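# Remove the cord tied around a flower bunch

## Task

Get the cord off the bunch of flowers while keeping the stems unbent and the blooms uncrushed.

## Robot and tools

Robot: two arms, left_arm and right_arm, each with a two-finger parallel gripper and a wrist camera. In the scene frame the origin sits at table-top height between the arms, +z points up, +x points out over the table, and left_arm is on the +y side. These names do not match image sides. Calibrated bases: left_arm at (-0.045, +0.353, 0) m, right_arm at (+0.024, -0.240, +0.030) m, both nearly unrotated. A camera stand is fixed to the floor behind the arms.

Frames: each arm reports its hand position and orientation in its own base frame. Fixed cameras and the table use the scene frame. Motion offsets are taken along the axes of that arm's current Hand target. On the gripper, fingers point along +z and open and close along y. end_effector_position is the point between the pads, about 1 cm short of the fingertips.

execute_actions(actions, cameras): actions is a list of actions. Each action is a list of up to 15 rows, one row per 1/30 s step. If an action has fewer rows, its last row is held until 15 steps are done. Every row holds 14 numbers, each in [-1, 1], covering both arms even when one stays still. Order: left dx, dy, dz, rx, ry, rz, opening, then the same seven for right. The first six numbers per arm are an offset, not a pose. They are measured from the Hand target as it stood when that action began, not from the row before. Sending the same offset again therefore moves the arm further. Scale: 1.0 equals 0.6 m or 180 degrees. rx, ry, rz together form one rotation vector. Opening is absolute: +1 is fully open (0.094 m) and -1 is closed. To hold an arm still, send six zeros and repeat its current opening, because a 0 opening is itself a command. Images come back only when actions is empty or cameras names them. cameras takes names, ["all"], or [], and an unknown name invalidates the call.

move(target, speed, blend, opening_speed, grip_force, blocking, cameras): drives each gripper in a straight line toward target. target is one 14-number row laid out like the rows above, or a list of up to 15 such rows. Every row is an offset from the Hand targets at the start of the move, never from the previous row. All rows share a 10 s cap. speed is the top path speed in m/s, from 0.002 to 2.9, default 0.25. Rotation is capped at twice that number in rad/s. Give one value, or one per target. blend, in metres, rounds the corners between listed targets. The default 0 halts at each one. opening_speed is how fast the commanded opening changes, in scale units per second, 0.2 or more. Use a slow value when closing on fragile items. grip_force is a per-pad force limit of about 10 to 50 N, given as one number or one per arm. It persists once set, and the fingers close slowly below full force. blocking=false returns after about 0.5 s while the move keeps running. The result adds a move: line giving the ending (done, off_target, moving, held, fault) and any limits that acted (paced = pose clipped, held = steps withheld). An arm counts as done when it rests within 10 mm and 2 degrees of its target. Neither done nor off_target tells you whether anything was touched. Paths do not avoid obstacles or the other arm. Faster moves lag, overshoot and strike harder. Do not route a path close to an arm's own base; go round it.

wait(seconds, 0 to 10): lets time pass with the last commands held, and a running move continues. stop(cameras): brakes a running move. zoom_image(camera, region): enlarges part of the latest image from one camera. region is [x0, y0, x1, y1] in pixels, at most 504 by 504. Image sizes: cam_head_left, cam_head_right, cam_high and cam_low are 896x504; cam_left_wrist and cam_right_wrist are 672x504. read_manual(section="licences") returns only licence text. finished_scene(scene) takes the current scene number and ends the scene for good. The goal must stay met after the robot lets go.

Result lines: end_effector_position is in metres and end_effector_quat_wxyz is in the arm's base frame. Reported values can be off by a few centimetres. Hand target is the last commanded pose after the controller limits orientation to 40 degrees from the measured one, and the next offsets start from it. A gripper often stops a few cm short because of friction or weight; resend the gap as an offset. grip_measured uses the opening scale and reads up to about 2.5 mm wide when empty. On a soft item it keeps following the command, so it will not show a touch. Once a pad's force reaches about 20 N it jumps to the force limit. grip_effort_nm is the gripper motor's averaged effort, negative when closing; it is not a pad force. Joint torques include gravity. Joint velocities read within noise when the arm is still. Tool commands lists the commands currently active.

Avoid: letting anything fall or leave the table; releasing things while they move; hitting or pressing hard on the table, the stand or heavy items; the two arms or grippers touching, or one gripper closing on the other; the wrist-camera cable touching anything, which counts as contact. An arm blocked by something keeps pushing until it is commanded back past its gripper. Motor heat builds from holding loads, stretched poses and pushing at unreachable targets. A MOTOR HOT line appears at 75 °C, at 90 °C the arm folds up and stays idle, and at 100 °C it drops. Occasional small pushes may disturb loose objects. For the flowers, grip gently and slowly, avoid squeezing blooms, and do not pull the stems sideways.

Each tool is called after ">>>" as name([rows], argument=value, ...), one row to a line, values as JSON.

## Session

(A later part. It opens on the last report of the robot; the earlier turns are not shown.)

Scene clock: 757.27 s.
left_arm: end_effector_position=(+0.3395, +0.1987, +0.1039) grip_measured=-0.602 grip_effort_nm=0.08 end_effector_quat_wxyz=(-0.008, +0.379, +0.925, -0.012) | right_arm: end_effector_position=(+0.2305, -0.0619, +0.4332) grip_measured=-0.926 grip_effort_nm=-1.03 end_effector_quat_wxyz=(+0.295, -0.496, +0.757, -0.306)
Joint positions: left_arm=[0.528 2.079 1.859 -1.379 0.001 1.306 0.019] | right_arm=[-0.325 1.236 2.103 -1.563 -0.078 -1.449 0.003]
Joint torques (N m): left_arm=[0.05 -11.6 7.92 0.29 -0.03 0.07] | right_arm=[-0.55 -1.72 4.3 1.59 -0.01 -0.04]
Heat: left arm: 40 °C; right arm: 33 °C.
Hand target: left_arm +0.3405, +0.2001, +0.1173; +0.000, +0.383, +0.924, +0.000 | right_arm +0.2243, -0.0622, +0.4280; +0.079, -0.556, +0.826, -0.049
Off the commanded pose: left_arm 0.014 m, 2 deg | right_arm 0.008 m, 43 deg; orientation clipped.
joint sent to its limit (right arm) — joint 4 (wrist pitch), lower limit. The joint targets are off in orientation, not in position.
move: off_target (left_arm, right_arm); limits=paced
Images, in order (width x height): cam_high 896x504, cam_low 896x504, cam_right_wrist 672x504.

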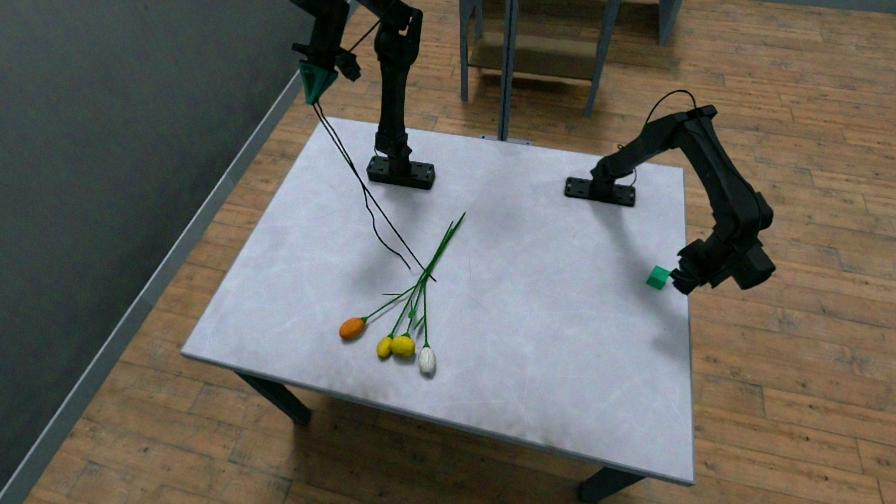

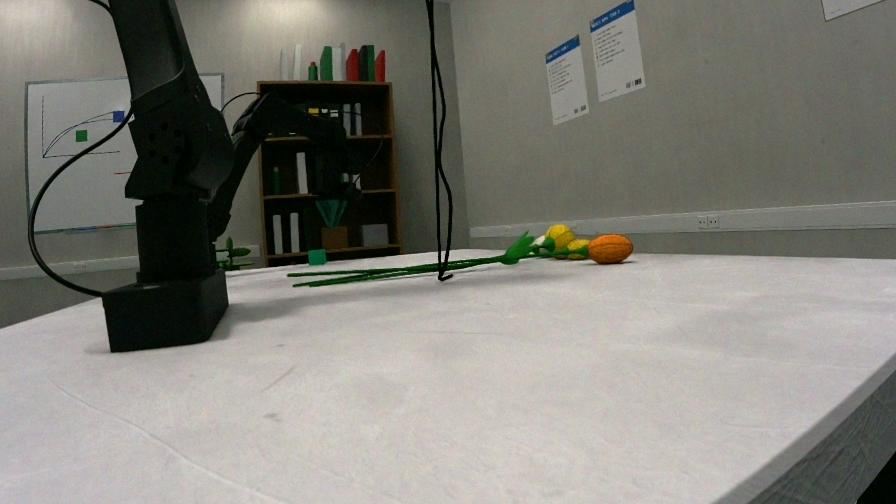

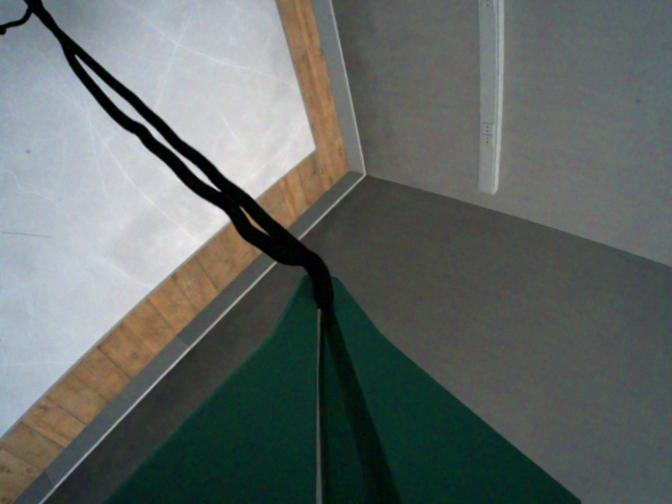

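>>> move(target=[0,0,0,0,0,0,-0.6,0.124,0.04,-0.05,0,0,0,-1], speed=0.1, cameras=["cam_high","cam_low"])

>>> zoom_image(camera="cam_high", region=[360, 180, 520, 310])

Scene clock: 766.33 s.
left_arm: end_effector_position=(+0.3395, +0.1987, +0.1039) grip_measured=-0.602 grip_effort_nm=0.08 end_effector_quat_wxyz=(-0.008, +0.379, +0.925, -0.012) | right_arm: end_effector_position=(+0.1755, -0.1249, +0.4466) grip_measured=-0.926 grip_effort_nm=-1.03 end_effector_quat_wxyz=(+0.191, -0.475, +0.753, -0.414)
Joint positions: left_arm=[0.528 2.079 1.859 -1.379 0.001 1.306 0.019] | right_arm=[-0.725 1.162 2.095 -1.563 -0.122 -1.789 0.003]
Joint torques (N m): left_arm=[0.06 -11.6 7.94 0.29 -0.04 0.07] | right_arm=[-0.65 -0.61 6.2 1.65 -0.02 -0.05]
Heat: left arm: 40 °C; right arm: 32 °C.
Hand target: left_arm +0.3405, +0.2001, +0.1173; +0.000, +0.383, +0.924, +0.000 | right_arm +0.1694, -0.1222, +0.4478; +0.094, -0.550, +0.824, -0.097
Off the commanded pose: left_arm 0.014 m, 2 deg | right_arm 0.007 m, 46 deg; orientation clipped.
joint sent to its limit (right arm) — joint 4 (wrist pitch), lower limit. The joint targets are off in orientation, not in position.
move: off_target (left_arm, right_arm); limits=paced
Images, in order (width x height): cam_high 896x504, cam_low 896x504.

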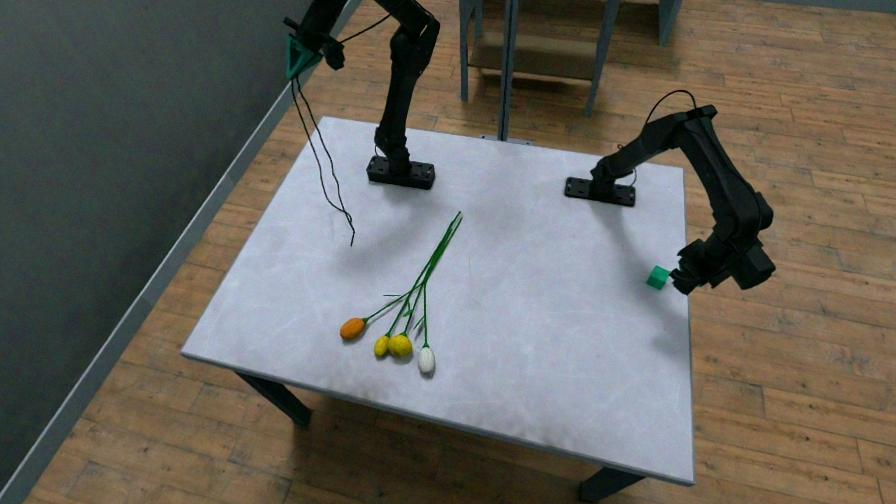

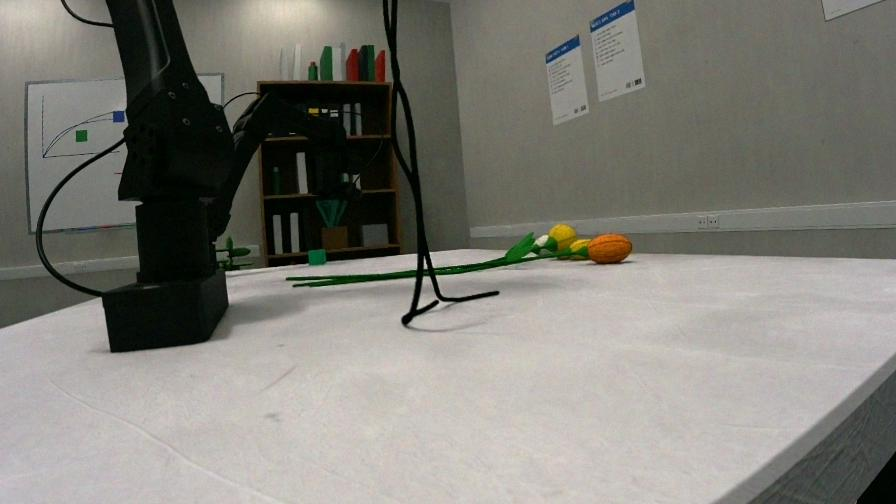

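Scaled by 3.150 from the camera's 896x504 image, which has a finer 1280x720 frame.

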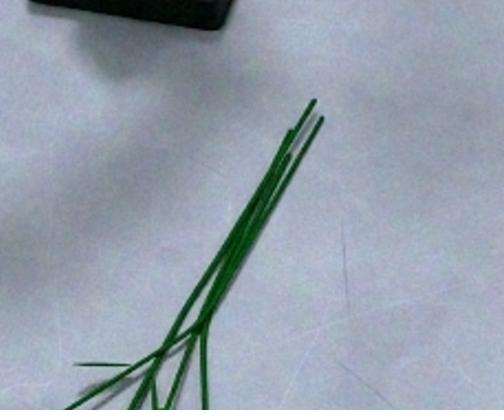

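>>> move(target=[0,0,0,0,0,0,-0.6,0,0,0.68,0,0,0,-1], speed=0.25, cameras=["cam_high","cam_low"])

Scene clock: 772.43 s.
left_arm: end_effector_position=(+0.3395, +0.1987, +0.1039) grip_measured=-0.602 grip_effort_nm=0.08 end_effector_quat_wxyz=(-0.008, +0.379, +0.925, -0.012) | right_arm: end_effector_position=(+0.2748, -0.1498, +0.0584) grip_measured=-0.926 grip_effort_nm=-1.03 end_effector_quat_wxyz=(+0.088, -0.550, +0.824, -0.102)
Joint positions: left_arm=[0.528 2.079 1.859 -1.379 0.001 1.306 0.019] | right_arm=[-0.544 1.534 0.961 -0.739 -0.072 -1.711 0.003]
Joint torques (N m): left_arm=[0.06 -11.6 7.94 0.29 -0.04 0.07] | right_arm=[0.65 -5.04 7.04 0.88 -0.2 0.1]
Heat: left arm: 40 °C; right arm: 32 °C.
Hand target: left_arm +0.3405, +0.2001, +0.1173; +0.000, +0.383, +0.924, +0.000 | right_arm +0.2763, -0.1448, +0.0546; +0.095, -0.550, +0.824, -0.097
Off the commanded pose: left_arm 0.014 m, 2 deg | right_arm 0.006 m, 1 deg.
move: off_target (left_arm)
Images, in order (width x height): cam_high 896x504, cam_low 896x504.

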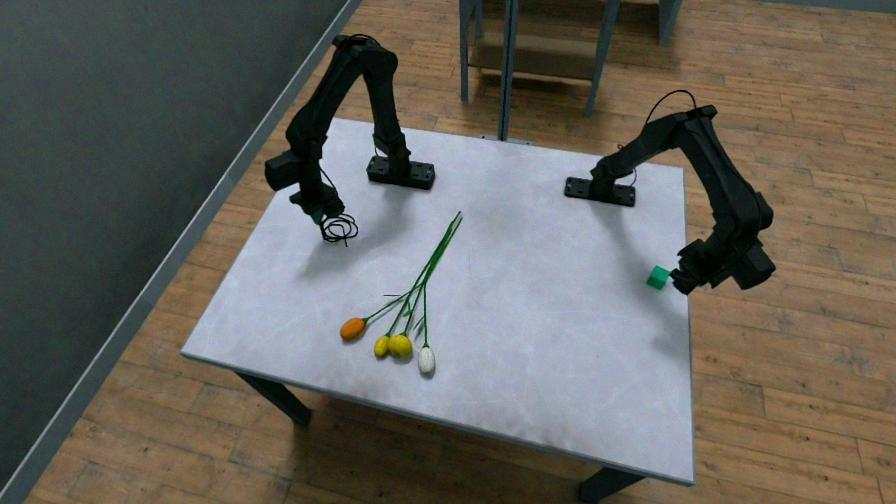

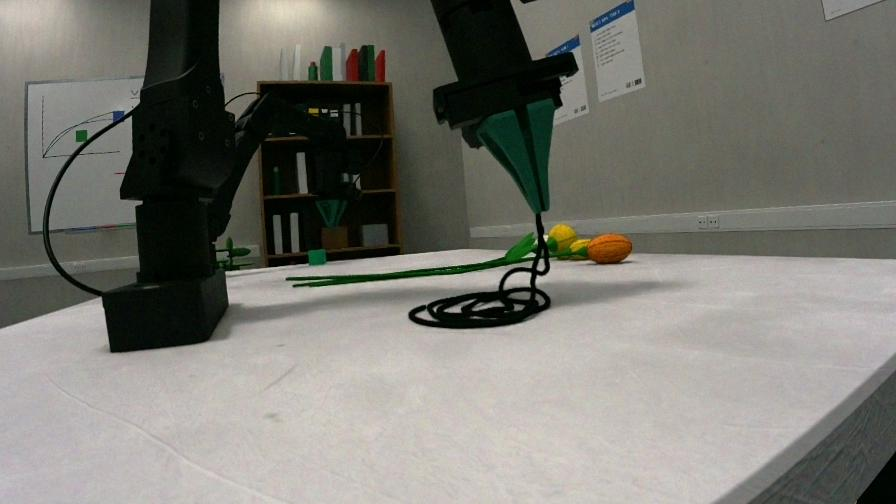

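Lower 5 cm, release, retreat.

>>> move(target=[0,0,0,0,0,0,-0.6,0,0,0.085,0,0,0,-1], speed=0.12)

>>> move([
  [0,0,0,0,0,0,-0.6,0,0,0,0,0,0,-0.6],
  [0,0,0,0,0,0,-0.6,0,0,-0.22,0,0,0,-0.6],
], speed=0.12, cameras=["cam_high","cam_low","cam_right_wrist","cam_head_left"])

Scene clock: 779.27 s.
left_arm: end_effector_position=(+0.3395, +0.1987, +0.1039) grip_measured=-0.602 grip_effort_nm=0.08 end_effector_quat_wxyz=(-0.008, +0.379, +0.925, -0.012) | right_arm: end_effector_position=(+0.2909, -0.1534, +0.0120) grip_measured=-0.926 grip_effort_nm=-1.03 end_effector_quat_wxyz=(+0.092, -0.550, +0.823, -0.105)
Joint positions: left_arm=[0.528 2.079 1.859 -1.379 0.001 1.306 0.019] | right_arm=[-0.528 1.665 0.891 -0.526 -0.072 -1.696 0.003]
Joint torques (N m): left_arm=[0.09 -11.59 7.94 0.29 -0.03 0.07] | right_arm=[0.64 -5.31 6.12 0.9 -0.16 0.09]
Heat: left arm: 40 °C; right arm: 32 °C.
Hand target: left_arm +0.3405, +0.2001, +0.1173; +0.000, +0.383, +0.924, +0.000 | right_arm +0.2898, -0.1476, +0.0056; +0.095, -0.550, +0.824, -0.097
Off the commanded pose: left_arm 0.014 m, 2 deg | right_arm 0.009 m, 1 deg.
move: off_target (left_arm)

Scene clock: 781.87 s.
left_arm: end_effector_position=(+0.3395, +0.1987, +0.1039) grip_measured=-0.602 grip_effort_nm=0.08 end_effector_quat_wxyz=(-0.008, +0.379, +0.925, -0.012) | right_arm: end_effector_position=(+0.2541, -0.1401, +0.1207) grip_measured=-0.602 grip_effort_nm=0.10 end_effector_quat_wxyz=(+0.085, -0.550, +0.826, -0.092)
Joint positions: left_arm=[0.528 2.079 1.859 -1.379 0.001 1.306 0.019] | right_arm=[-0.556 1.415 1.112 -1.029 -0.078 -1.722 0.019]
Joint torques (N m): left_arm=[0.06 -11.6 7.94 0.29 -0.04 0.07] | right_arm=[-0.85 -5.56 11.52 0.4 -0.22 -0.07]
Heat: left arm: 40 °C; right arm: 32 °C.
Hand target: left_arm +0.3405, +0.2001, +0.1173; +0.000, +0.383, +0.924, +0.000 | right_arm +0.2551, -0.1403, +0.1327; +0.094, -0.550, +0.824, -0.097
Off the commanded pose: left_arm 0.014 m, 2 deg | right_arm 0.012 m, 1 deg.
move: off_target (left_arm, right_arm)
Images, in order (width x height): cam_head_left 896x504, cam_high 896x504, cam_low 896x504, cam_right_wrist 672x504.

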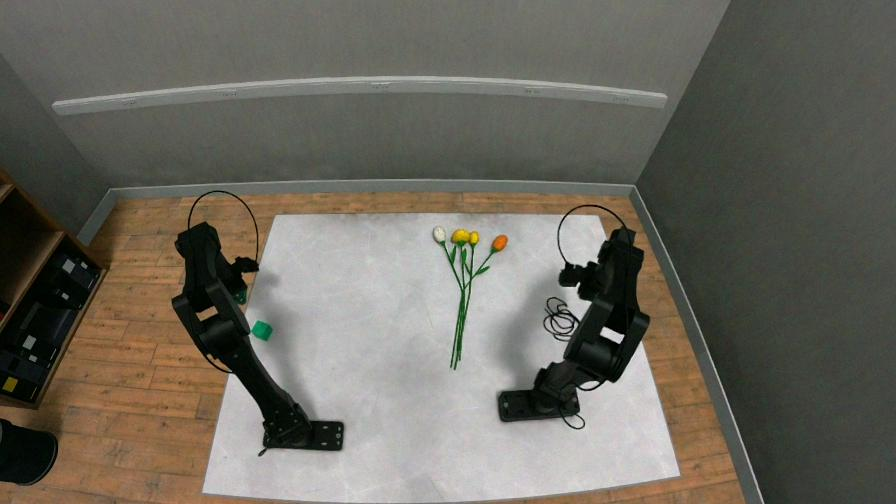

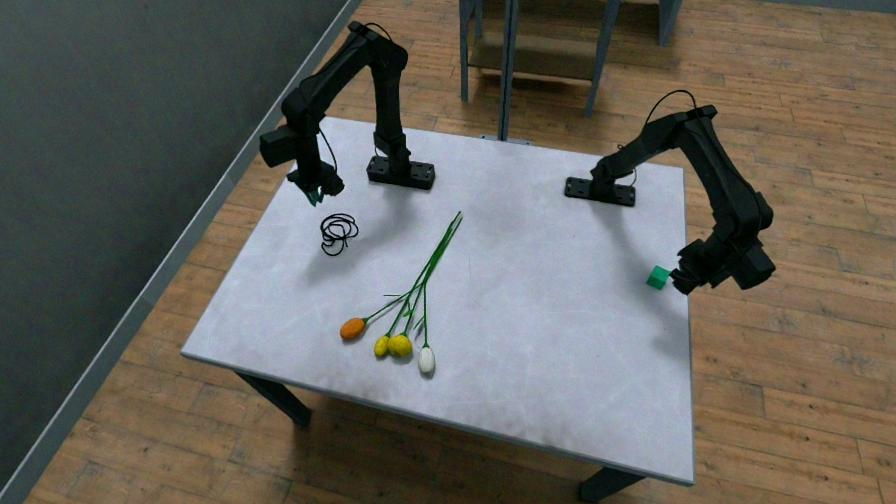

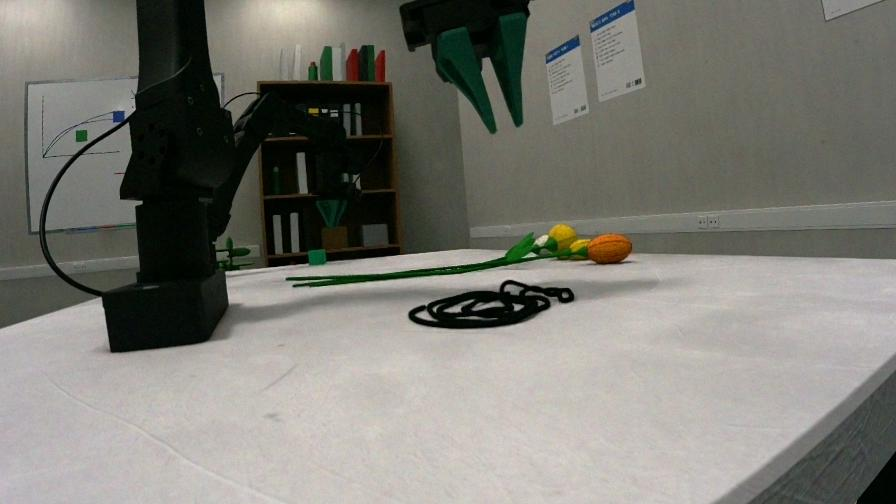

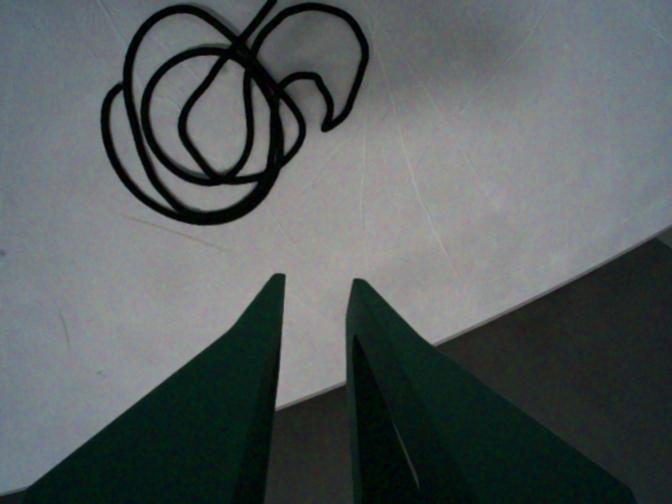

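>>> finished_scene(scene=2)

The scene is finished: the task was done.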